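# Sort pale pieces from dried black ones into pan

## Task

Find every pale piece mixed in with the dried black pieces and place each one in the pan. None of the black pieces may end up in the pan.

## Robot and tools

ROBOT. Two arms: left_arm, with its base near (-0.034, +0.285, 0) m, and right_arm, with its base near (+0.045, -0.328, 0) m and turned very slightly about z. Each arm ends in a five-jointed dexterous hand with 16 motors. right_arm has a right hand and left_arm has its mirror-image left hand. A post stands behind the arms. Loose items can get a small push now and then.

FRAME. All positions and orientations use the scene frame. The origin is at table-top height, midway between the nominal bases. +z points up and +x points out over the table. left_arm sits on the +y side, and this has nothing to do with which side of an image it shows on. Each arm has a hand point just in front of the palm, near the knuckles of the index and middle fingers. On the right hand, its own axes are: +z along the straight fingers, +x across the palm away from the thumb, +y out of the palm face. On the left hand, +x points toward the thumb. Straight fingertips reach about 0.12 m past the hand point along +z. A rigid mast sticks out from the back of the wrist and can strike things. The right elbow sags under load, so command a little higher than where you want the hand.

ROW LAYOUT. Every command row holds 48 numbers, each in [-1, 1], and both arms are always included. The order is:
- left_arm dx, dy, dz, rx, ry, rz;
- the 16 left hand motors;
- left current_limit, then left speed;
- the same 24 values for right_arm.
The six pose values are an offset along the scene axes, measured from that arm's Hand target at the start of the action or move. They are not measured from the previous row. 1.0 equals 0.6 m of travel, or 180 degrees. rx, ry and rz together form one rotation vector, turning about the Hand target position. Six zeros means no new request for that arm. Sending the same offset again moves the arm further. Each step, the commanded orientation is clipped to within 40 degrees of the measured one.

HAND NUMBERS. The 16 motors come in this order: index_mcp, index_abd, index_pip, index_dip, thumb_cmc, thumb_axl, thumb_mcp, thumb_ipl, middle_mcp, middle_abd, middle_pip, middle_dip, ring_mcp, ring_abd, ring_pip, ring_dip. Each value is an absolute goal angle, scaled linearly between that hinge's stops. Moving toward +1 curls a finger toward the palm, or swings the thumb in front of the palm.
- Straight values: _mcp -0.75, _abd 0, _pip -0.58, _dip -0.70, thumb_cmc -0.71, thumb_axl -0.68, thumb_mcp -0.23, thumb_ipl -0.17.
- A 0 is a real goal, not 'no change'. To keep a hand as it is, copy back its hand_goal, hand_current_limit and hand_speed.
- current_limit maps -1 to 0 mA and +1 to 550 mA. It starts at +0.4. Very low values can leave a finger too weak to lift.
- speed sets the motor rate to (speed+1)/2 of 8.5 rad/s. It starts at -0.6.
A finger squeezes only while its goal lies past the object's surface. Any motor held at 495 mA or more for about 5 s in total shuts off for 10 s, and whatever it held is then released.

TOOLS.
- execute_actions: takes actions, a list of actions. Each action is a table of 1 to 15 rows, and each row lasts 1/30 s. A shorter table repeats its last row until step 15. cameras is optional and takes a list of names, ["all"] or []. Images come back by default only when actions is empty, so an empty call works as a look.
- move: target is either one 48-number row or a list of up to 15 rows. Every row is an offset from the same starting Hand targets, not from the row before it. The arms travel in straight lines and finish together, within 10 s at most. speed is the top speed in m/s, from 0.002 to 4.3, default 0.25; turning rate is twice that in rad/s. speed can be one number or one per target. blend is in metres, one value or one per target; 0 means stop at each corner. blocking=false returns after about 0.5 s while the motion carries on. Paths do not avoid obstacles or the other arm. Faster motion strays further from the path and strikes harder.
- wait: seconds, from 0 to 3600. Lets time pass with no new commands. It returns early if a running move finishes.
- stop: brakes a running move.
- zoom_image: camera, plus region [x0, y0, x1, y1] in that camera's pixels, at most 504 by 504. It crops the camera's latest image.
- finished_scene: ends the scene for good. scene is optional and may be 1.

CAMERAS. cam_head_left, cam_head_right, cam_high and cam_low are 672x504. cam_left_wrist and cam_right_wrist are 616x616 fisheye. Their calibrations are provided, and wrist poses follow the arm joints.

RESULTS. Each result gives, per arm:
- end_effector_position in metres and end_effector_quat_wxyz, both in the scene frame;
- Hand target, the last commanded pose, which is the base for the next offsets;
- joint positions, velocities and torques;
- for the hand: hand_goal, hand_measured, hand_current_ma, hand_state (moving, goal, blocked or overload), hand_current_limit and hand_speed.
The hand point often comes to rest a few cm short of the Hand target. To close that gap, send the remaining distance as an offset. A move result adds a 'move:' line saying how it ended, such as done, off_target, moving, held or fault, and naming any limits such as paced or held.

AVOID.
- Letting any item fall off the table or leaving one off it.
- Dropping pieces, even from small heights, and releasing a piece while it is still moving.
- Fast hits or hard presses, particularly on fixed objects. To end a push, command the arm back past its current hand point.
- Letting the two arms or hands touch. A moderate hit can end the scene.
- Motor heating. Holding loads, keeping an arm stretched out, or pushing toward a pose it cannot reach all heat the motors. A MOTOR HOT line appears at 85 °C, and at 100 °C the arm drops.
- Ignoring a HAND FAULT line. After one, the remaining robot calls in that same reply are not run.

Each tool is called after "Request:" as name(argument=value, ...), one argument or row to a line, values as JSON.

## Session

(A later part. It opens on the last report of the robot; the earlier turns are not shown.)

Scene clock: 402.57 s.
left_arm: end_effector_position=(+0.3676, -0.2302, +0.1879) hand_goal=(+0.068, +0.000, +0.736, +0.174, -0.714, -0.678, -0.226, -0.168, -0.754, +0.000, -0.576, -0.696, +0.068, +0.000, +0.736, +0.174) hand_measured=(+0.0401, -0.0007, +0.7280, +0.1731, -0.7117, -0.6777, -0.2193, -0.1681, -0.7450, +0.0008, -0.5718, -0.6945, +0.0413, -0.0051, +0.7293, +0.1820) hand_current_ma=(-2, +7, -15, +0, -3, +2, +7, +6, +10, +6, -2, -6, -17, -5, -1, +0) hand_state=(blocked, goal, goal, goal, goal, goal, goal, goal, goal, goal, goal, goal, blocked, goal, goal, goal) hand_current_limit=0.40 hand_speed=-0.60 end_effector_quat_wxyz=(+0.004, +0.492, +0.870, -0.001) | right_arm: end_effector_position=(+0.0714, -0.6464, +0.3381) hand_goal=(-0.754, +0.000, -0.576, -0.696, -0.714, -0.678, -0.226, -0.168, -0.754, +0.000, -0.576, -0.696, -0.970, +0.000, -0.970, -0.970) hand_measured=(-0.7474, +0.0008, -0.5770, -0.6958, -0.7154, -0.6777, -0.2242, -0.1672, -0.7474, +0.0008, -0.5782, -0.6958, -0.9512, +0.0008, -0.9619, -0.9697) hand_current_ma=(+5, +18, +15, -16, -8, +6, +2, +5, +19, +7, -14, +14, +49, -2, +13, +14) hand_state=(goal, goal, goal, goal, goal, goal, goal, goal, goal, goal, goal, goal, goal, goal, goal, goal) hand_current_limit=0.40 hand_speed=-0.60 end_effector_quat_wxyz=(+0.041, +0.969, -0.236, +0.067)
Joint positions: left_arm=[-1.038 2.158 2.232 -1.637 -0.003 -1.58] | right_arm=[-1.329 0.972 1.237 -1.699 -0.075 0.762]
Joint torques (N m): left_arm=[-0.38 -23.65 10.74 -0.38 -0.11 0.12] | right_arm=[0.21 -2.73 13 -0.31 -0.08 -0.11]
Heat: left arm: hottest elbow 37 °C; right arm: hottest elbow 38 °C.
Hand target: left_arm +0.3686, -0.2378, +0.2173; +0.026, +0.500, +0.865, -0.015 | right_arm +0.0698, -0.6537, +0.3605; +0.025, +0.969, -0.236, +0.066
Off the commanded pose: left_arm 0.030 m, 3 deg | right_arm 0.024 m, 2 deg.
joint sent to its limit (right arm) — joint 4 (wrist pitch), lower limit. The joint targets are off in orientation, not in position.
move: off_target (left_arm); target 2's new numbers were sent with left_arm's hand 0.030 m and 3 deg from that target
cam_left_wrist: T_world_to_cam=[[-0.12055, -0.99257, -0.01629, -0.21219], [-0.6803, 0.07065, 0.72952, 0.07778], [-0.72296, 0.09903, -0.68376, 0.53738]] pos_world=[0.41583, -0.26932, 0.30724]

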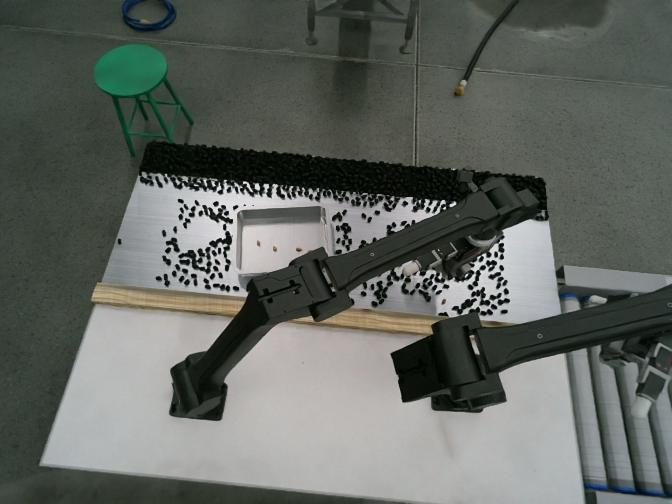

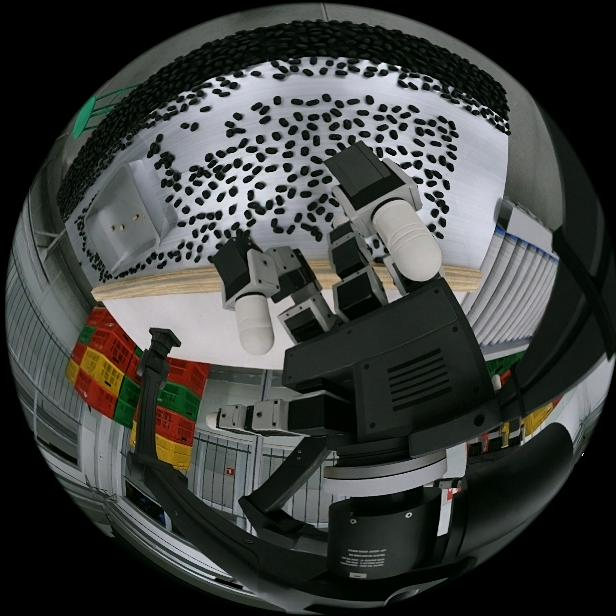

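Request:
move(
  target=[
    [-0.0405,-0.0283,0,0,0,0,-0.754,0.073,-0.576,-0.696,-0.714,-0.678,-0.226,-0.168,0.068,0.0,0.737,0.174,0.068,0,0.737,0.174,0.4,-0.6,0,0,0,0,0,0,-0.754,0,-0.576,-0.696,-0.714,-0.678,-0.226,-0.168,-0.754,0,-0.576,-0.696,-0.97,0,-0.97,-0.97,0.4,-0.6],
    [-0.0405,-0.0283,-0.112,0.0166,0.0096,0,-0.754,0.073,-0.576,-0.696,-0.714,-0.678,-0.226,-0.168,0.068,0.0,0.737,0.174,0.068,0,0.737,0.174,0.4,-0.6,0,0,0,0,0,0,-0.754,0,-0.576,-0.696,-0.714,-0.678,-0.226,-0.168,-0.754,0,-0.576,-0.696,-0.97,0,-0.97,-0.97,0.4,-0.6],
  ],
  speed=[0.08,0.08],
  cameras=["cam_high"],
)

Request:
zoom_image(
  camera="cam_high",
  region=[400, 260, 500, 335],
)

Scene clock: 405.47 s.
left_arm: end_effector_position=(+0.3448, -0.2526, +0.1495) hand_goal=(-0.754, +0.072, -0.576, -0.696, -0.714, -0.678, -0.226, -0.168, +0.068, +0.000, +0.736, +0.174, +0.068, +0.000, +0.736, +0.174) hand_measured=(-0.7511, +0.0653, -0.5731, -0.6932, -0.7192, -0.6767, -0.2183, -0.1681, +0.0376, +0.0023, +0.7293, +0.1719, +0.0413, -0.0051, +0.7305, +0.1808) hand_current_ma=(+6, -3, -16, +6, -9, +4, +1, +4, -8, +13, +0, +4, -16, -6, +1, +8) hand_state=(goal, goal, goal, goal, goal, goal, goal, goal, blocked, goal, goal, goal, blocked, goal, goal, goal) hand_current_limit=0.40 hand_speed=-0.60 end_effector_quat_wxyz=(-0.005, +0.506, +0.863, +0.004) | right_arm: end_effector_position=(+0.0714, -0.6464, +0.3381) hand_goal=(-0.754, +0.000, -0.576, -0.696, -0.714, -0.678, -0.226, -0.168, -0.754, +0.000, -0.576, -0.696, -0.970, +0.000, -0.970, -0.970) hand_measured=(-0.7474, -0.0007, -0.5782, -0.6971, -0.7154, -0.6777, -0.2232, -0.1681, -0.7474, -0.0007, -0.5770, -0.6958, -0.9512, -0.0007, -0.9632, -0.9684) hand_current_ma=(+21, +1, -2, +4, -11, +5, +7, +7, +10, -11, +3, +1, +46, -5, +22, +10) hand_state=(goal, goal, goal, goal, goal, goal, goal, goal, goal, goal, goal, goal, goal, goal, goal, goal) hand_current_limit=0.40 hand_speed=-0.60 end_effector_quat_wxyz=(+0.041, +0.969, -0.236, +0.067)
Joint positions: left_arm=[-1.085 2.195 2.194 -1.583 -0.002 -1.595] | right_arm=[-1.329 0.972 1.237 -1.699 -0.075 0.762]
Joint torques (N m): left_arm=[-0.15 -22.65 7.79 0.5 -0.13 -0.19] | right_arm=[0.15 -2.73 12.98 -0.32 -0.08 -0.11]
Heat: left arm: hottest elbow 37 °C; right arm: hottest elbow 38 °C.
Hand target: left_arm +0.3443, -0.2547, +0.1501; +0.000, +0.500, +0.866, +0.000 | right_arm +0.0698, -0.6537, +0.3605; +0.025, +0.969, -0.236, +0.066
Off the commanded pose: left_arm 0.002 m, 1 deg | right_arm 0.024 m, 2 deg.
joint sent to its limit (right arm) — joint 4 (wrist pitch), lower limit. The joint targets are off in orientation, not in position.
move: done

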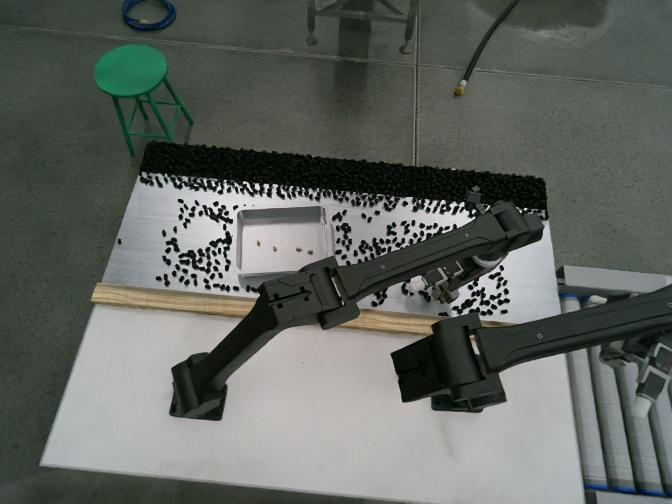

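Scaled by 5.040 from the camera's image (finer frame: 960x720).

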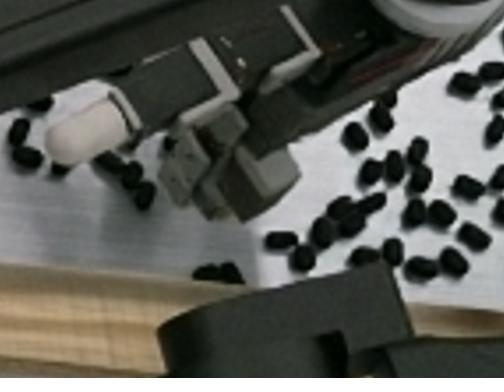

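Request:
move(
  target=[
    [0.004,0,-0.029,0,0,0,-0.754,0.073,-0.576,-0.696,-0.714,-0.678,-0.226,-0.168,0.068,0.0,0.737,0.174,0.068,0,0.737,0.174,0.4,-0.6,0,0,0,0,0,0,-0.754,0,-0.576,-0.696,-0.714,-0.678,-0.226,-0.168,-0.754,0,-0.576,-0.696,-0.97,0,-0.97,-0.97,0.4,-0.6],
    [0.004,0,-0.029,0,0,0,-0.754,-0.32,-0.576,-0.696,-0.714,-0.678,-0.226,-0.168,0.068,0.0,0.737,0.174,0.068,0,0.737,0.174,0.4,-0.8,0,0,0,0,0,0,-0.754,0,-0.576,-0.696,-0.714,-0.678,-0.226,-0.168,-0.754,0,-0.576,-0.696,-0.97,0,-0.97,-0.97,0.4,-0.6],
    [0.008,0,0.08,-0.014,-0.007,0,-0.754,-0.32,-0.576,-0.696,-0.714,-0.678,-0.226,-0.168,0.068,0.0,0.737,0.174,0.068,0,0.737,0.174,0.4,-0.8,0,0,0,0,0,0,-0.754,0,-0.576,-0.696,-0.714,-0.678,-0.226,-0.168,-0.754,0,-0.576,-0.696,-0.97,0,-0.97,-0.97,0.4,-0.6],
    [0.05,0.02,0.12,-0.014,-0.007,0,-0.754,-0.06,-0.576,0.9,-0.714,-0.678,-0.226,-0.168,-0.754,0.06,-0.576,0.9,0.068,0,0.737,0.174,0.4,-0.6,0,0,0,0,0,0,-0.754,0,-0.576,-0.696,-0.714,-0.678,-0.226,-0.168,-0.754,0,-0.576,-0.696,-0.97,0,-0.97,-0.97,0.4,-0.6],
  ],
  speed=[0.05,0.05,0.08,0.1],
  cameras=["cam_high","cam_left_wrist"],
)

Request:
zoom_image(
  camera="cam_high",
  region=[400, 260, 500, 335],
)

Request:
zoom_image(
  camera="cam_left_wrist",
  region=[240, 150, 400, 310],
)

Scene clock: 411.03 s.
left_arm: end_effector_position=(+0.3677, -0.2338, +0.1928) hand_goal=(-0.754, -0.060, -0.576, +0.900, -0.714, -0.678, -0.226, -0.168, -0.754, +0.060, -0.576, +0.900, +0.068, +0.000, +0.736, +0.174) hand_measured=(-0.7498, -0.0593, -0.5744, +0.8981, -0.7117, -0.6777, -0.2193, -0.1672, -0.7474, +0.0521, -0.5782, +0.8968, +0.0413, -0.0065, +0.7305, +0.1808) hand_current_ma=(+6, +4, -11, -7, -9, +6, +10, +10, +10, +7, -1, +0, -17, +3, +1, +7) hand_state=(goal, goal, goal, goal, goal, goal, goal, goal, goal, goal, goal, goal, blocked, goal, goal, goal) hand_current_limit=0.40 hand_speed=-0.60 end_effector_quat_wxyz=(-0.001, +0.496, +0.868, +0.001) | right_arm: end_effector_position=(+0.0714, -0.6464, +0.3381) hand_goal=(-0.754, +0.000, -0.576, -0.696, -0.714, -0.678, -0.226, -0.168, -0.754, +0.000, -0.576, -0.696, -0.970, +0.000, -0.970, -0.970) hand_measured=(-0.7474, -0.0007, -0.5770, -0.6958, -0.7167, -0.6777, -0.2232, -0.1672, -0.7474, +0.0008, -0.5770, -0.6958, -0.9524, -0.0007, -0.9632, -0.9684) hand_current_ma=(+23, -13, +4, -10, -9, -2, +0, +10, +29, +7, -13, +8, +49, -3, -2, +12) hand_state=(goal, goal, goal, goal, goal, goal, goal, goal, goal, goal, goal, goal, goal, goal, goal, goal) hand_current_limit=0.40 hand_speed=-0.60 end_effector_quat_wxyz=(+0.041, +0.969, -0.236, +0.067)
Joint positions: left_arm=[-1.041 2.181 2.283 -1.677 -0.001 -1.574] | right_arm=[-1.329 0.972 1.237 -1.699 -0.075 0.762]
Joint torques (N m): left_arm=[0.15 -23.12 12 -0.4 -0.08 0.13] | right_arm=[0.26 -2.67 12.98 -0.29 -0.08 -0.11]
Heat: left arm: hottest elbow 37 °C; right arm: hottest elbow 38 °C.
Hand target: left_arm +0.3742, -0.2427, +0.2221; +0.020, +0.500, +0.866, -0.014 | right_arm +0.0698, -0.6537, +0.3605; +0.025, +0.969, -0.236, +0.066
Off the commanded pose: left_arm 0.031 m, 3 deg | right_arm 0.024 m, 2 deg.
joint sent to its limit (left arm) — joint 4 (wrist pitch), lower limit. The joint targets still meet the commanded pose.
joint sent to its limit (right arm) — joint 4 (wrist pitch), lower limit. The joint targets are off in orientation, not in position.
move: off_target (left_arm); target 4's new numbers were sent with left_arm's hand 0.031 m and 3 deg from that target
cam_left_wrist: T_world_to_cam=[[-0.12833, -0.99145, -0.02368, -0.21123], [-0.67422, 0.06971, 0.73523, 0.07097], [-0.72729, 0.11032, -0.6774, 0.54418]] pos_world=[0.41653, -0.2744, 0.31145]

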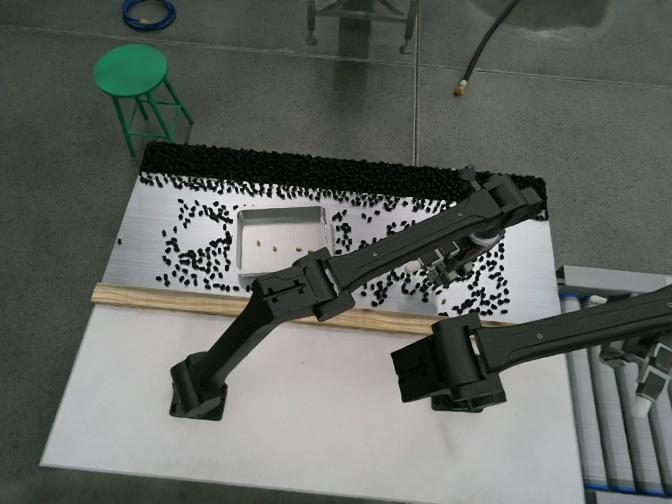

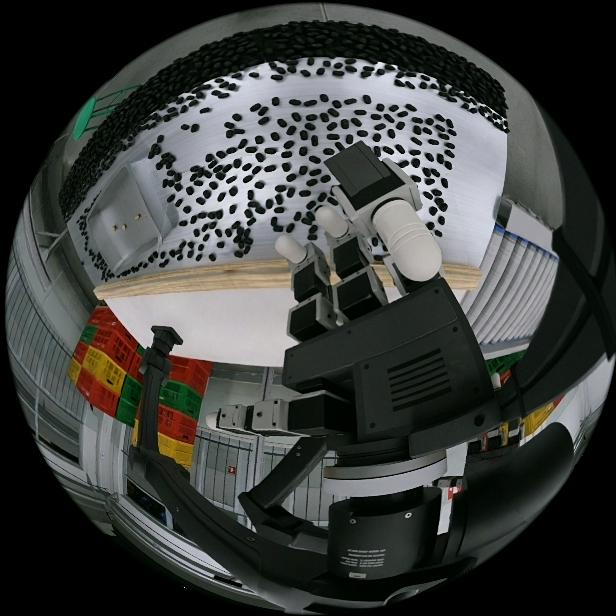

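Scaled by 5.040 from the camera's image (finer frame: 960x720).

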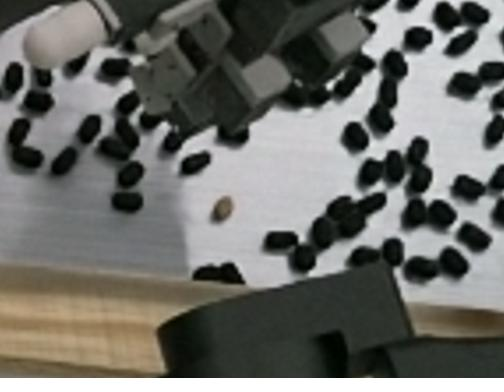

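Scaled by 3.150 from the camera's image (finer frame: 880x880).

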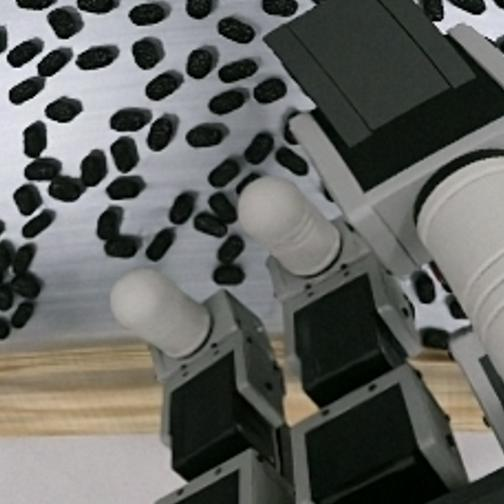

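Request:
move(
  target=[
    [-0.0687,-0.0317,-0.03,0,0,0.0055,-0.754,-0.05,-0.576,0.9,-0.714,-0.678,-0.226,-0.168,-0.754,0.07,-0.576,0.9,0.068,0,0.737,0.174,0.4,-0.6,0,0,0,0,0,0,-0.754,0,-0.576,-0.696,-0.714,-0.678,-0.226,-0.168,-0.754,0,-0.576,-0.696,-0.97,0,-0.97,-0.97,0.4,-0.6],
    [-0.0687,-0.0317,-0.135,0.014,0.0066,0.0055,-0.754,-0.05,-0.576,0.9,-0.714,-0.678,-0.226,-0.168,-0.754,0.07,-0.576,0.9,0.068,0,0.737,0.174,0.4,-0.6,0,0,0,0,0,0,-0.754,0,-0.576,-0.696,-0.714,-0.678,-0.226,-0.168,-0.754,0,-0.576,-0.696,-0.97,0,-0.97,-0.97,0.4,-0.6],
  ],
  speed=[0.08,0.08],
  cameras=["cam_high","cam_left_wrist"],
)

Request:
zoom_image(
  camera="cam_high",
  region=[400, 260, 500, 335],
)

Request:
zoom_image(
  camera="cam_left_wrist",
  region=[240, 150, 400, 310],
)

Scene clock: 414.17 s.
left_arm: end_effector_position=(+0.3336, -0.2600, +0.1425) hand_goal=(-0.754, -0.050, -0.576, +0.900, -0.714, -0.678, -0.226, -0.168, -0.754, +0.070, -0.576, +0.900, +0.068, +0.000, +0.736, +0.174) hand_measured=(-0.7511, -0.0564, -0.5731, +0.8981, -0.7180, -0.6777, -0.2193, -0.1681, -0.7486, +0.0594, -0.5770, +0.8968, +0.0413, -0.0051, +0.7305, +0.1808) hand_current_ma=(+8, +2, +1, +3, -15, +6, +8, +7, +15, +14, +1, +2, -9, -3, +2, -2) hand_state=(goal, goal, goal, goal, goal, goal, goal, goal, goal, goal, goal, goal, blocked, goal, goal, goal) hand_current_limit=0.40 hand_speed=-0.60 end_effector_quat_wxyz=(-0.004, +0.498, +0.867, +0.003) | right_arm: end_effector_position=(+0.0714, -0.6464, +0.3381) hand_goal=(-0.754, +0.000, -0.576, -0.696, -0.714, -0.678, -0.226, -0.168, -0.754, +0.000, -0.576, -0.696, -0.970, +0.000, -0.970, -0.970) hand_measured=(-0.7474, +0.0008, -0.5757, -0.6958, -0.7154, -0.6767, -0.2242, -0.1672, -0.7462, +0.0008, -0.5770, -0.6971, -0.9524, -0.0007, -0.9632, -0.9697) hand_current_ma=(+18, -15, -1, -9, -15, -2, +8, -7, +16, +5, -10, +4, +43, -11, +24, +13) hand_state=(goal, goal, goal, goal, goal, goal, goal, goal, goal, goal, goal, goal, goal, goal, goal, goal) hand_current_limit=0.40 hand_speed=-0.60 end_effector_quat_wxyz=(+0.041, +0.969, -0.236, +0.067)
Joint positions: left_arm=[-1.103 2.202 2.187 -1.565 0 -1.631] | right_arm=[-1.329 0.972 1.237 -1.699 -0.075 0.762]
Joint torques (N m): left_arm=[-0.15 -23.59 7.58 0.49 -0.2 -0.19] | right_arm=[0.21 -2.67 12.98 -0.31 -0.08 -0.11]
Heat: left arm: hottest elbow 36 °C; right arm: hottest elbow 39 °C.
Hand target: left_arm +0.3331, -0.2619, +0.1413; +0.001, +0.493, +0.870, +0.000 | right_arm +0.0698, -0.6537, +0.3605; +0.025, +0.969, -0.236, +0.066
Off the commanded pose: left_arm 0.002 m, 1 deg | right_arm 0.024 m, 2 deg.
joint sent to its limit (right arm) — joint 4 (wrist pitch), lower limit. The joint targets are off in orientation, not in position.
move: done
cam_left_wrist: T_world_to_cam=[[-0.13405, -0.99057, -0.02824, -0.23991], [-0.67179, 0.06989, 0.73744, 0.08568], [-0.72851, 0.11782, -0.67482, 0.49021]] pos_world=[0.38252, -0.30139, 0.26085]

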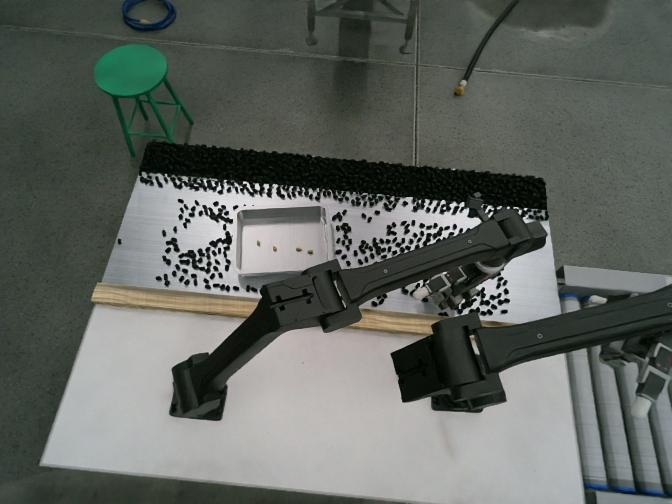

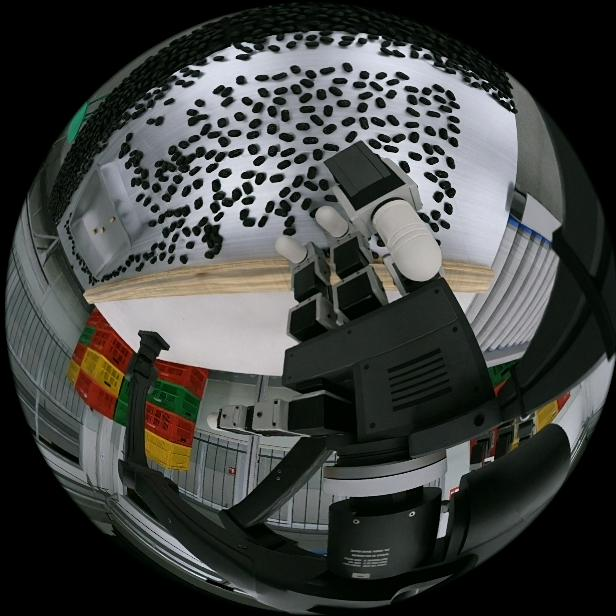

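Scaled by 5.040 from the camera's image (finer frame: 960x720).

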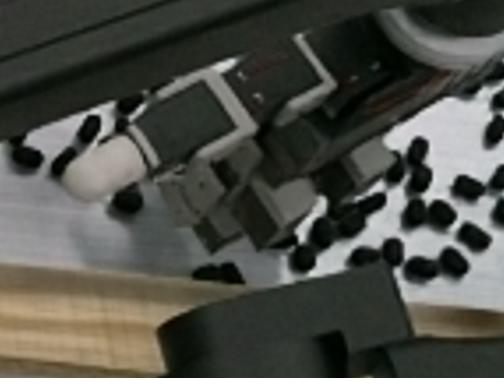

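Scaled by 3.150 from the camera's image (finer frame: 880x880).

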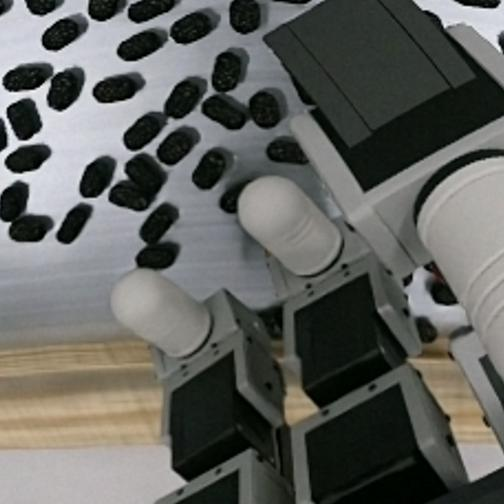

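Request:
move(
  target=[
    [0,0,-0.055,0,0,0,-0.754,-0.05,-0.576,0.9,-0.714,-0.678,-0.226,-0.168,-0.754,0.07,-0.576,0.9,0.068,0,0.737,0.174,0.4,-0.6,0,0,0,0,0,0,-0.754,0,-0.576,-0.696,-0.714,-0.678,-0.226,-0.168,-0.754,0,-0.576,-0.696,-0.97,0,-0.97,-0.97,0.4,-0.6],
  ],
  speed=[0.06],
  cameras=["cam_high","cam_left_wrist","cam_head_right"],
)

Request:
zoom_image(
  camera="cam_high",
  region=[400, 260, 500, 335],
)

Request:
zoom_image(
  camera="cam_left_wrist",
  region=[240, 150, 400, 310],
)

Request:
zoom_image(
  camera="cam_head_right",
  region=[430, 270, 510, 330],
)

Scene clock: 415.37 s.
left_arm: end_effector_position=(+0.3338, -0.2605, +0.1126) hand_goal=(-0.754, -0.050, -0.576, +0.900, -0.714, -0.678, -0.226, -0.168, -0.754, +0.070, -0.576, +0.900, +0.068, +0.000, +0.736, +0.174) hand_measured=(-0.7498, -0.0564, -0.5731, +0.8968, -0.7205, -0.6777, -0.2193, -0.1672, -0.7486, +0.0579, -0.5782, +0.8968, +0.0413, -0.0051, +0.7305, +0.1808) hand_current_ma=(+2, +3, -12, +6, -15, +0, +5, +13, +7, +3, +1, -7, -21, -3, +8, +15) hand_state=(goal, goal, goal, goal, goal, goal, goal, goal, goal, goal, goal, goal, blocked, goal, goal, goal) hand_current_limit=0.40 hand_speed=-0.60 end_effector_quat_wxyz=(-0.001, +0.498, +0.867, +0.001) | right_arm: end_effector_position=(+0.0714, -0.6464, +0.3381) hand_goal=(-0.754, +0.000, -0.576, -0.696, -0.714, -0.678, -0.226, -0.168, -0.754, +0.000, -0.576, -0.696, -0.970, +0.000, -0.970, -0.970) hand_measured=(-0.7474, +0.0008, -0.5770, -0.6971, -0.7167, -0.6767, -0.2232, -0.1672, -0.7462, +0.0008, -0.5770, -0.6958, -0.9512, -0.0007, -0.9619, -0.9697) hand_current_ma=(+10, +1, +7, -2, -7, -14, -8, -9, +31, -2, -26, +6, +41, -4, +12, -12) hand_state=(goal, goal, goal, goal, goal, goal, goal, goal, goal, goal, goal, goal, goal, goal, goal, goal) hand_current_limit=0.40 hand_speed=-0.60 end_effector_quat_wxyz=(+0.041, +0.969, -0.236, +0.067)
Joint positions: left_arm=[-1.103 2.204 2.114 -1.484 0 -1.631] | right_arm=[-1.329 0.972 1.237 -1.699 -0.075 0.762]
Joint torques (N m): left_arm=[-0.15 -21.71 7.56 0.47 -0.2 -0.19] | right_arm=[0.15 -2.78 12.97 -0.32 -0.08 -0.11]
Heat: left arm: hottest elbow 36 °C; right arm: hottest elbow 39 °C.
Hand target: left_arm +0.3331, -0.2618, +0.1083; +0.001, +0.493, +0.870, +0.000 | right_arm +0.0698, -0.6537, +0.3605; +0.025, +0.969, -0.236, +0.066
Off the commanded pose: left_arm 0.005 m, 1 deg | right_arm 0.024 m, 2 deg.
joint sent to its limit (right arm) — joint 4 (wrist pitch), lower limit. The joint targets are off in orientation, not in position.
move: done
cam_left_wrist: T_world_to_cam=[[-0.13401, -0.99069, -0.02386, -0.24173], [-0.67354, 0.07339, 0.7355, 0.10961], [-0.7269, 0.11463, -0.67711, 0.46911]] pos_world=[0.38243, -0.3013, 0.23125]
Images, in order (width x height): cam_head_right 672x504, cam_high 672x504, cam_left_wrist 616x616.

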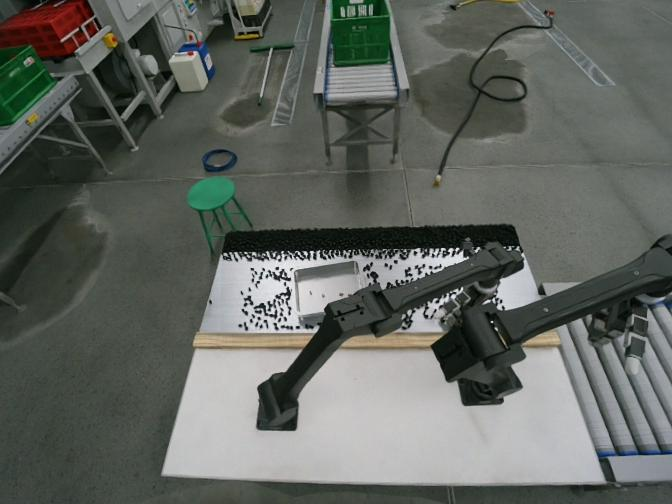

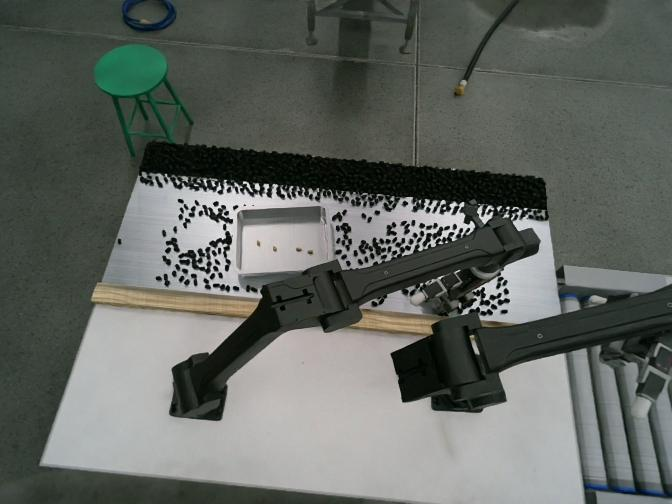

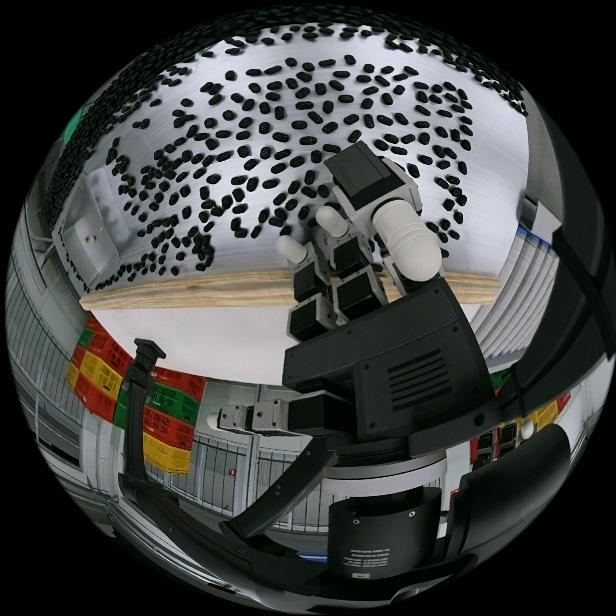

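Scaled by 5.040 from the camera's image (finer frame: 960x720).

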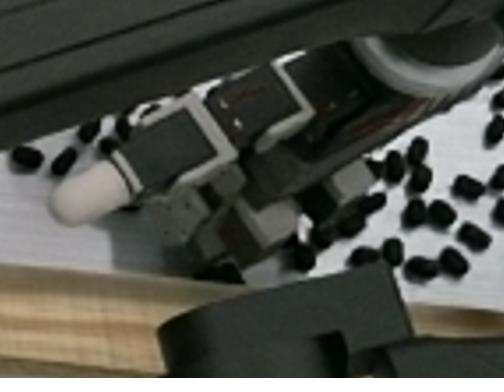

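Scaled by 3.150 from the camera's image (finer frame: 880x880).

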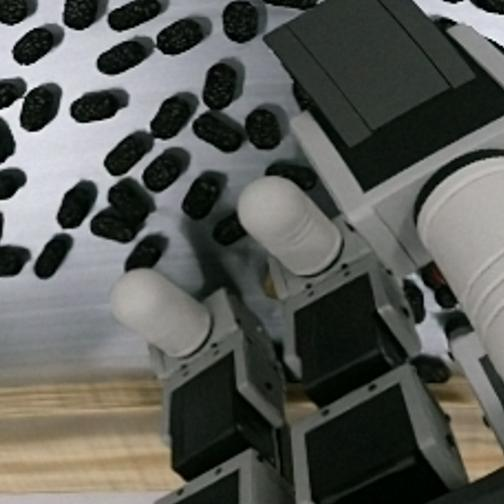

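Scaled by 6.300 from the camera's image (finer frame: 960x720).

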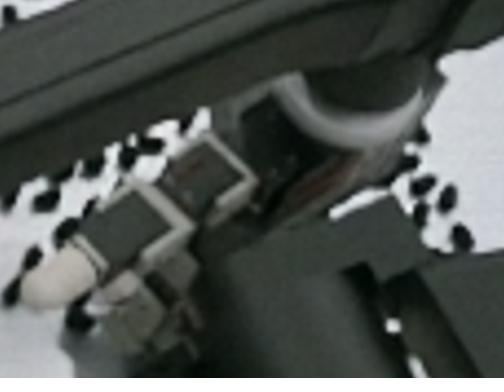

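Request:
move(
  target=[
    [0,0,-0.034,0,0,0,-0.754,-0.05,-0.576,0.9,-0.714,-0.678,-0.226,-0.168,-0.754,0.07,-0.576,0.9,0.068,0,0.737,0.174,0.4,-0.6,0,0,0,0,0,0,-0.754,0,-0.576,-0.696,-0.714,-0.678,-0.226,-0.168,-0.754,0,-0.576,-0.696,-0.97,0,-0.97,-0.97,0.4,-0.6],
  ],
  speed=[0.04],
  cameras=["cam_high","cam_left_wrist"],
)

Request:
zoom_image(
  camera="cam_high",
  region=[400, 260, 500, 335],
)

Request:
zoom_image(
  camera="cam_left_wrist",
  region=[240, 150, 400, 310],
)

Scene clock: 416.43 s.
left_arm: end_effector_position=(+0.3344, -0.2616, +0.1029) hand_goal=(-0.754, -0.050, -0.576, +0.900, -0.714, -0.678, -0.226, -0.168, -0.754, +0.070, -0.576, +0.900, +0.068, +0.000, +0.736, +0.174) hand_measured=(-0.7764, -0.0813, -0.6103, +0.8968, -0.7192, -0.6777, -0.2193, -0.1681, -0.7486, +0.0594, -0.5770, +0.8968, +0.0413, -0.0051, +0.7305, +0.1808) hand_current_ma=(-2, -4, -25, +5, -7, +15, +1, +3, +9, +20, -12, +2, -11, +2, +2, +4) hand_state=(blocked, blocked, blocked, goal, goal, goal, goal, goal, goal, goal, goal, goal, blocked, goal, goal, goal) hand_current_limit=0.40 hand_speed=-0.60 end_effector_quat_wxyz=(+0.002, +0.498, +0.867, -0.001) | right_arm: end_effector_position=(+0.0714, -0.6464, +0.3381) hand_goal=(-0.754, +0.000, -0.576, -0.696, -0.714, -0.678, -0.226, -0.168, -0.754, +0.000, -0.576, -0.696, -0.970, +0.000, -0.970, -0.970) hand_measured=(-0.7474, +0.0008, -0.5770, -0.6958, -0.7167, -0.6767, -0.2232, -0.1672, -0.7462, +0.0008, -0.5770, -0.6958, -0.9512, +0.0008, -0.9632, -0.9697) hand_current_ma=(+16, +2, -17, -9, -7, +2, +2, -1, +5, +9, -9, +18, +43, +1, +5, -6) hand_state=(goal, goal, goal, goal, goal, goal, goal, goal, goal, goal, goal, goal, goal, goal, goal, goal) hand_current_limit=0.40 hand_speed=-0.60 end_effector_quat_wxyz=(+0.041, +0.969, -0.236, +0.067)
Joint positions: left_arm=[-1.103 2.205 2.09 -1.451 0 -1.631] | right_arm=[-1.329 0.972 1.237 -1.699 -0.075 0.762]
Joint torques (N m): left_arm=[0.03 -21.48 6.38 1.07 -0.2 -0.18] | right_arm=[0.15 -2.73 12.98 -0.32 -0.08 -0.11]
Heat: left arm: hottest elbow 36 °C; right arm: hottest elbow 39 °C.
Hand target: left_arm +0.3330, -0.2618, +0.0877; +0.001, +0.493, +0.870, +0.000 | right_arm +0.0698, -0.6537, +0.3605; +0.025, +0.969, -0.236, +0.066
Off the commanded pose: left_arm 0.015 m, 1 deg | right_arm 0.024 m, 2 deg.
joint sent to its limit (right arm) — joint 4 (wrist pitch), lower limit. The joint targets are off in orientation, not in position.
move: off_target (left_arm)
cam_left_wrist: T_world_to_cam=[[-0.13387, -0.99086, -0.01661, -0.24395], [-0.67643, 0.07911, 0.73224, 0.12003], [-0.72423, 0.10926, -0.68084, 0.46117]] pos_world=[0.38253, -0.30161, 0.22204]

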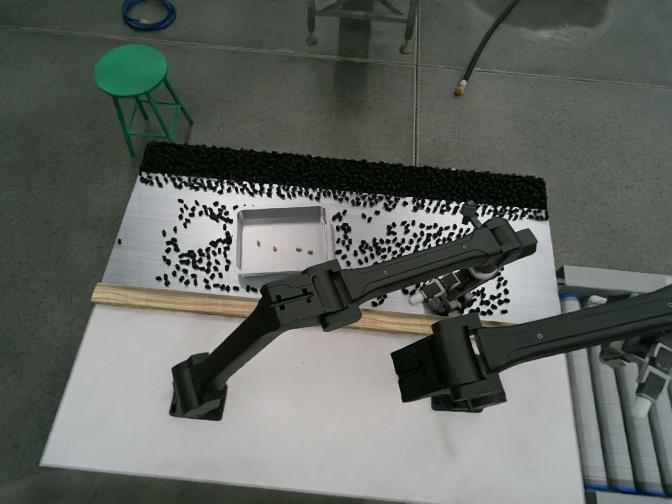

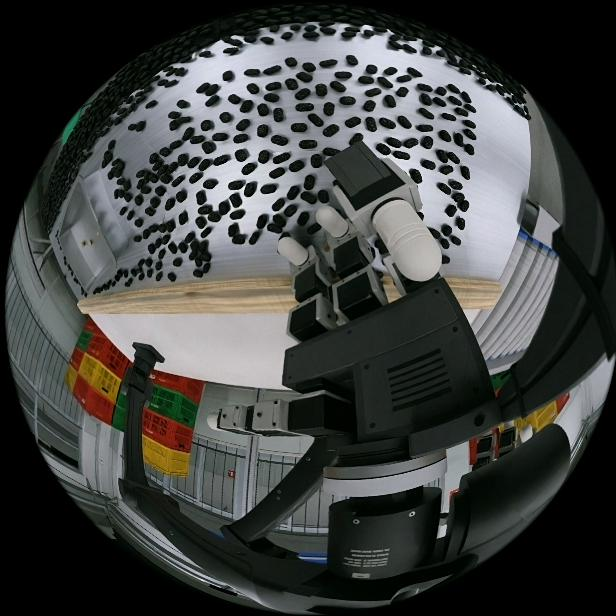

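Scaled by 5.040 from the camera's image (finer frame: 960x720).

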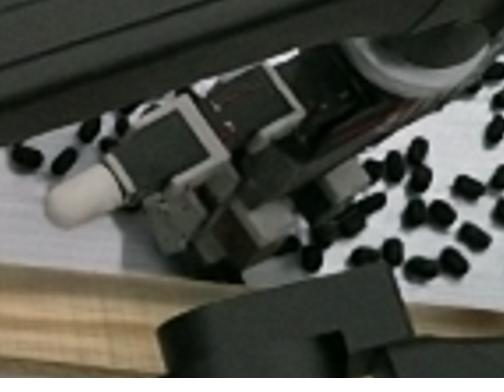

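Scaled by 3.150 from the camera's image (finer frame: 880x880).

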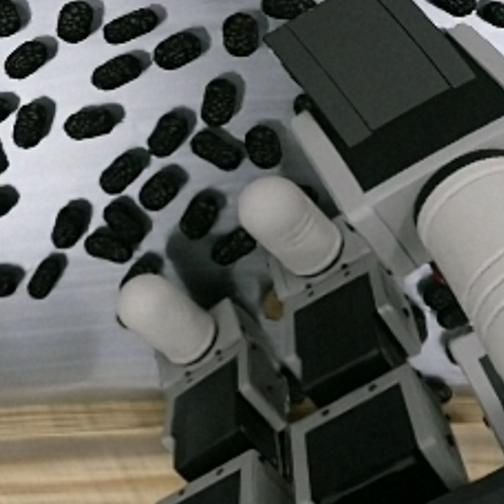

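Request:
move(
  target=[
    [0.004,0,0.08,-0.014,-0.007,0,-0.754,-0.05,-0.576,0.9,-0.714,-0.678,-0.226,-0.168,-0.754,0.07,-0.576,0.9,0.068,0,0.737,0.174,0.4,-0.6,0,0,0,0,0,0,-0.754,0,-0.576,-0.696,-0.714,-0.678,-0.226,-0.168,-0.754,0,-0.576,-0.696,-0.97,0,-0.97,-0.97,0.4,-0.6],
    [0.025,0.0285,0.2,-0.014,-0.007,0,-0.754,-0.05,-0.576,0.9,-0.714,-0.678,-0.226,-0.168,-0.754,0.07,-0.576,0.9,0.068,0,0.737,0.174,0.4,-0.6,0,0,0,0,0,0,-0.754,0,-0.576,-0.696,-0.714,-0.678,-0.226,-0.168,-0.754,0,-0.576,-0.696,-0.97,0,-0.97,-0.97,0.4,-0.6],
    [0.025,0.0285,0.195,-0.014,-0.007,0,-0.754,0.073,-0.576,-0.696,-0.714,-0.678,-0.226,-0.168,0.068,0.0,0.737,0.174,0.068,0,0.737,0.174,0.4,-0.6,0,0,0,0,0,0,-0.754,0,-0.576,-0.696,-0.714,-0.678,-0.226,-0.168,-0.754,0,-0.576,-0.696,-0.97,0,-0.97,-0.97,0.4,-0.6],
    [0.025,0.0285,0.0955,0,0,0,-0.754,0.073,-0.576,-0.696,-0.714,-0.678,-0.226,-0.168,0.068,0.0,0.737,0.174,0.068,0,0.737,0.174,0.4,-0.6,0,0,0,0,0,0,-0.754,0,-0.576,-0.696,-0.714,-0.678,-0.226,-0.168,-0.754,0,-0.576,-0.696,-0.97,0,-0.97,-0.97,0.4,-0.6],
  ],
  speed=[0.05,0.1,0.1,0.08],
  cameras=["cam_high","cam_left_wrist"],
)

Request:
zoom_image(
  camera="cam_high",
  region=[400, 260, 500, 335],
)

Request:
zoom_image(
  camera="cam_left_wrist",
  region=[240, 150, 400, 310],
)

Scene clock: 422.37 s.
left_arm: end_effector_position=(+0.3408, -0.2452, +0.1457) hand_goal=(-0.754, +0.072, -0.576, -0.696, -0.714, -0.678, -0.226, -0.168, +0.068, +0.000, +0.736, +0.174, +0.068, +0.000, +0.736, +0.174) hand_measured=(-0.7547, +0.0696, -0.5847, -0.6958, -0.7180, -0.6777, -0.2193, -0.1672, +0.0401, +0.0081, +0.7280, +0.1770, +0.0401, -0.0065, +0.7293, +0.1808) hand_current_ma=(+7, -4, -7, -2, -19, -1, +16, +4, +0, +7, +0, +1, -11, -5, -7, +1) hand_state=(goal, goal, goal, goal, goal, goal, goal, goal, blocked, goal, goal, goal, blocked, goal, goal, goal) hand_current_limit=0.40 hand_speed=-0.60 end_effector_quat_wxyz=(-0.004, +0.491, +0.871, +0.003) | right_arm: end_effector_position=(+0.0714, -0.6464, +0.3381) hand_goal=(-0.754, +0.000, -0.576, -0.696, -0.714, -0.678, -0.226, -0.168, -0.754, +0.000, -0.576, -0.696, -0.970, +0.000, -0.970, -0.970) hand_measured=(-0.7474, +0.0008, -0.5770, -0.6958, -0.7167, -0.6777, -0.2232, -0.1672, -0.7462, -0.0007, -0.5770, -0.6971, -0.9500, +0.0008, -0.9632, -0.9697) hand_current_ma=(+22, -6, -12, -5, +6, -5, -8, +1, +35, +0, -14, +11, +54, -8, +3, +7) hand_state=(goal, goal, goal, goal, goal, goal, goal, goal, goal, goal, goal, goal, goal, goal, goal, goal) hand_current_limit=0.40 hand_speed=-0.60 end_effector_quat_wxyz=(+0.041, +0.969, -0.236, +0.067)
Joint positions: left_arm=[-1.083 2.172 2.145 -1.554 0 -1.628] | right_arm=[-1.329 0.972 1.237 -1.699 -0.075 0.762]
Joint torques (N m): left_arm=[0.85 -22.12 7.66 0.51 -0.28 0.12] | right_arm=[0.21 -2.78 12.98 -0.32 -0.08 -0.11]
Heat: left arm: hottest elbow 36 °C; right arm: hottest elbow 39 °C.
Hand target: left_arm +0.3480, -0.2447, +0.1452; +0.001, +0.493, +0.870, +0.000 | right_arm +0.0698, -0.6537, +0.3605; +0.025, +0.969, -0.236, +0.066
Off the commanded pose: left_arm 0.007 m, 1 deg | right_arm 0.024 m, 2 deg.
joint sent to its limit (right arm) — joint 4 (wrist pitch), lower limit. The joint targets are off in orientation, not in position.
move: done; target 3's new numbers were sent with left_arm's hand 0.036 m and 4 deg from that target
cam_left_wrist: T_world_to_cam=[[-0.11742, -0.99265, -0.02947, -0.23019], [-0.6723, 0.05761, 0.73803, 0.08414], [-0.73091, 0.10647, -0.67412, 0.49374]] pos_world=[0.39042, -0.28591, 0.26395]

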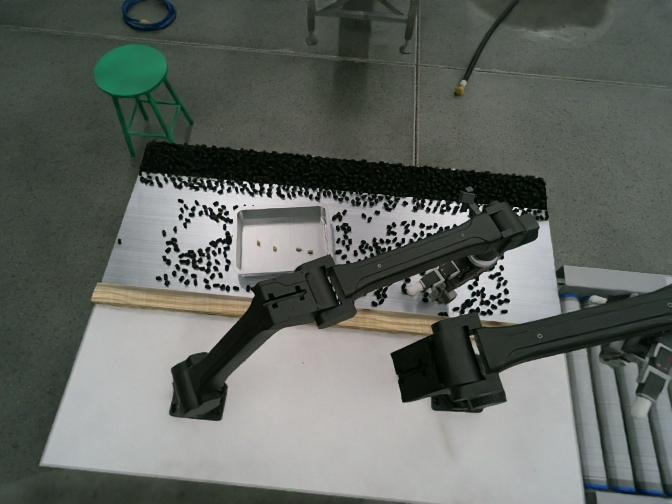

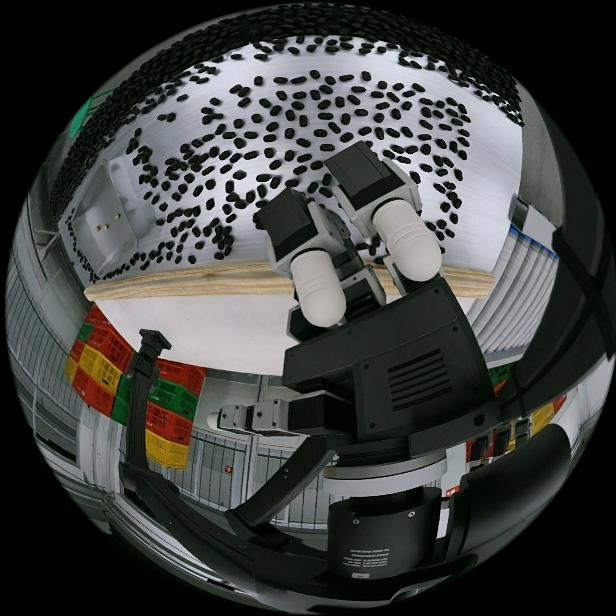

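Scaled by 5.040 from the camera's image (finer frame: 960x720).

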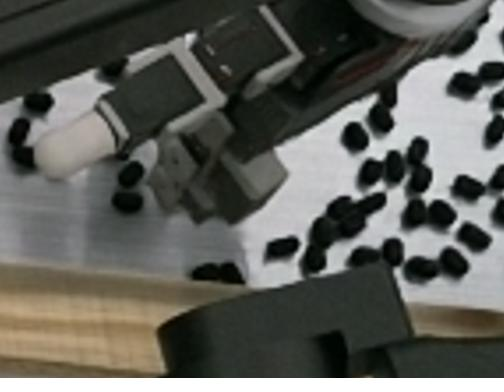

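Scaled by 3.150 from the camera's image (finer frame: 880x880).

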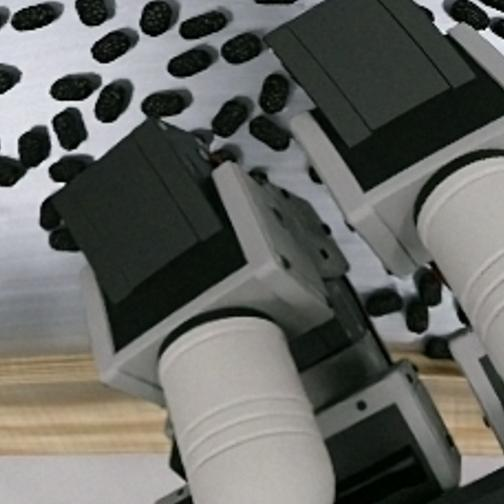

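Request:
move(
  target=[
    [0.004,0,-0.022,0,0,0,-0.754,0.073,-0.576,-0.696,-0.714,-0.678,-0.226,-0.168,0.068,0.0,0.737,0.174,0.068,0,0.737,0.174,0.4,-0.6,0,0,0,0,0,0,-0.754,0,-0.576,-0.696,-0.714,-0.678,-0.226,-0.168,-0.754,0,-0.576,-0.696,-0.97,0,-0.97,-0.97,0.4,-0.6],
    [0.004,0,-0.022,0,0,0,-0.754,-0.3,-0.576,-0.696,-0.714,-0.678,-0.226,-0.168,0.068,0.0,0.737,0.174,0.068,0,0.737,0.174,0.4,-0.8,0,0,0,0,0,0,-0.754,0,-0.576,-0.696,-0.714,-0.678,-0.226,-0.168,-0.754,0,-0.576,-0.696,-0.97,0,-0.97,-0.97,0.4,-0.6],
    [0.008,0,0.09,-0.014,-0.007,0,-0.754,-0.3,-0.576,-0.696,-0.714,-0.678,-0.226,-0.168,0.068,0.0,0.737,0.174,0.068,0,0.737,0.174,0.4,-0.8,0,0,0,0,0,0,-0.754,0,-0.576,-0.696,-0.714,-0.678,-0.226,-0.168,-0.754,0,-0.576,-0.696,-0.97,0,-0.97,-0.97,0.4,-0.6],
    [0.05,0.02,0.12,-0.014,-0.007,0,-0.754,-0.05,-0.576,0.9,-0.714,-0.678,-0.226,-0.168,-0.754,0.07,-0.576,0.9,0.068,0,0.737,0.174,0.4,-0.6,0,0,0,0,0,0,-0.754,0,-0.576,-0.696,-0.714,-0.678,-0.226,-0.168,-0.754,0,-0.576,-0.696,-0.97,0,-0.97,-0.97,0.4,-0.6],
  ],
  speed=[0.05,0.05,0.08,0.1],
  cameras=["cam_high","cam_left_wrist"],
)

Request:
zoom_image(
  camera="cam_high",
  region=[400, 260, 500, 335],
)

Scene clock: 427.73 s.
left_arm: end_effector_position=(+0.3710, -0.2223, +0.1900) hand_goal=(-0.754, -0.050, -0.576, +0.900, -0.714, -0.678, -0.226, -0.168, -0.754, +0.070, -0.576, +0.900, +0.068, +0.000, +0.736, +0.174) hand_measured=(-0.7547, -0.0490, -0.5782, +0.8981, -0.7117, -0.6777, -0.2193, -0.1672, -0.7486, +0.0638, -0.5782, +0.8955, +0.0413, -0.0051, +0.7293, +0.1808) hand_current_ma=(+5, +2, -13, -2, -4, +3, +11, +2, +13, +18, -1, -5, -17, -8, +5, +10) hand_state=(goal, goal, goal, goal, goal, goal, goal, goal, goal, goal, goal, goal, blocked, goal, goal, goal) hand_current_limit=0.40 hand_speed=-0.60 end_effector_quat_wxyz=(-0.003, +0.487, +0.873, +0.002) | right_arm: end_effector_position=(+0.0714, -0.6464, +0.3381) hand_goal=(-0.754, +0.000, -0.576, -0.696, -0.714, -0.678, -0.226, -0.168, -0.754, +0.000, -0.576, -0.696, -0.970, +0.000, -0.970, -0.970) hand_measured=(-0.7474, -0.0007, -0.5770, -0.6958, -0.7154, -0.6777, -0.2232, -0.1672, -0.7462, +0.0008, -0.5757, -0.6958, -0.9500, -0.0007, -0.9632, -0.9697) hand_current_ma=(+17, -2, -1, -12, -19, -10, +4, +6, +26, -7, -7, +6, +54, +5, -3, +4) hand_state=(goal, goal, goal, goal, goal, goal, goal, goal, goal, goal, goal, goal, goal, goal, goal, goal) hand_current_limit=0.40 hand_speed=-0.60 end_effector_quat_wxyz=(+0.041, +0.969, -0.236, +0.067)
Joint positions: left_arm=[-1.027 2.158 2.237 -1.658 0 -1.58] | right_arm=[-1.329 0.972 1.237 -1.699 -0.075 0.762]
Joint torques (N m): left_arm=[0.09 -22.42 12.25 -0.4 -0.08 0.12] | right_arm=[0.21 -2.73 12.98 -0.34 -0.08 -0.11]
Heat: left arm: hottest elbow 37 °C; right arm: hottest elbow 39 °C.
Hand target: left_arm +0.3780, -0.2327, +0.2171; +0.021, +0.493, +0.870, -0.014 | right_arm +0.0698, -0.6537, +0.3605; +0.025, +0.969, -0.236, +0.066
Off the commanded pose: left_arm 0.030 m, 3 deg | right_arm 0.024 m, 2 deg.
joint sent to its limit (right arm) — joint 4 (wrist pitch), lower limit. The joint targets are off in orientation, not in position.
move: off_target (left_arm); target 4's new numbers were sent with left_arm's hand 0.030 m and 3 deg from that target
cam_left_wrist: T_world_to_cam=[[-0.10946, -0.99361, -0.02739, -0.20612], [-0.67332, 0.05385, 0.73739, 0.07009], [-0.7312, 0.09915, -0.67492, 0.54197]] pos_world=[0.42092, -0.26232, 0.30845]

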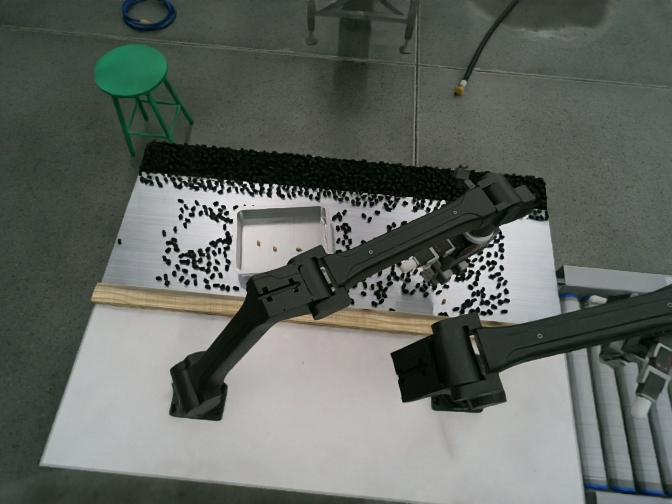

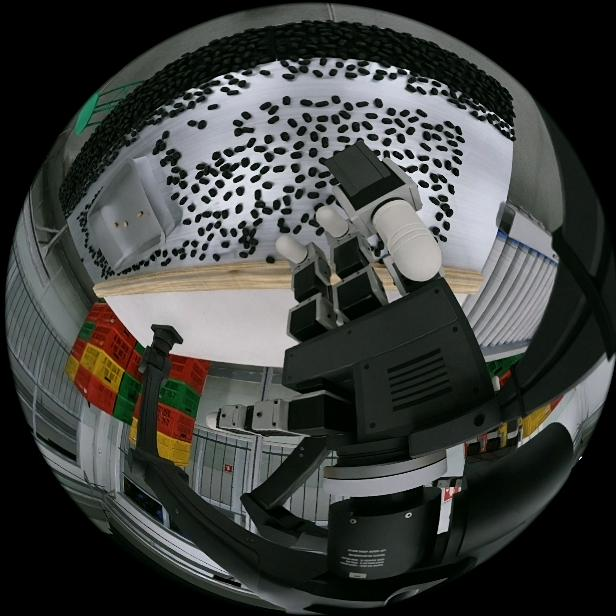

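Scaled by 5.040 from the camera's image (finer frame: 960x720).

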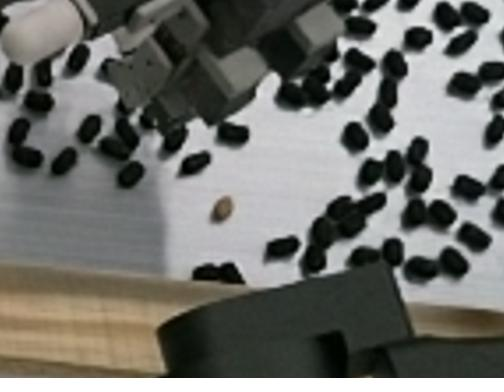

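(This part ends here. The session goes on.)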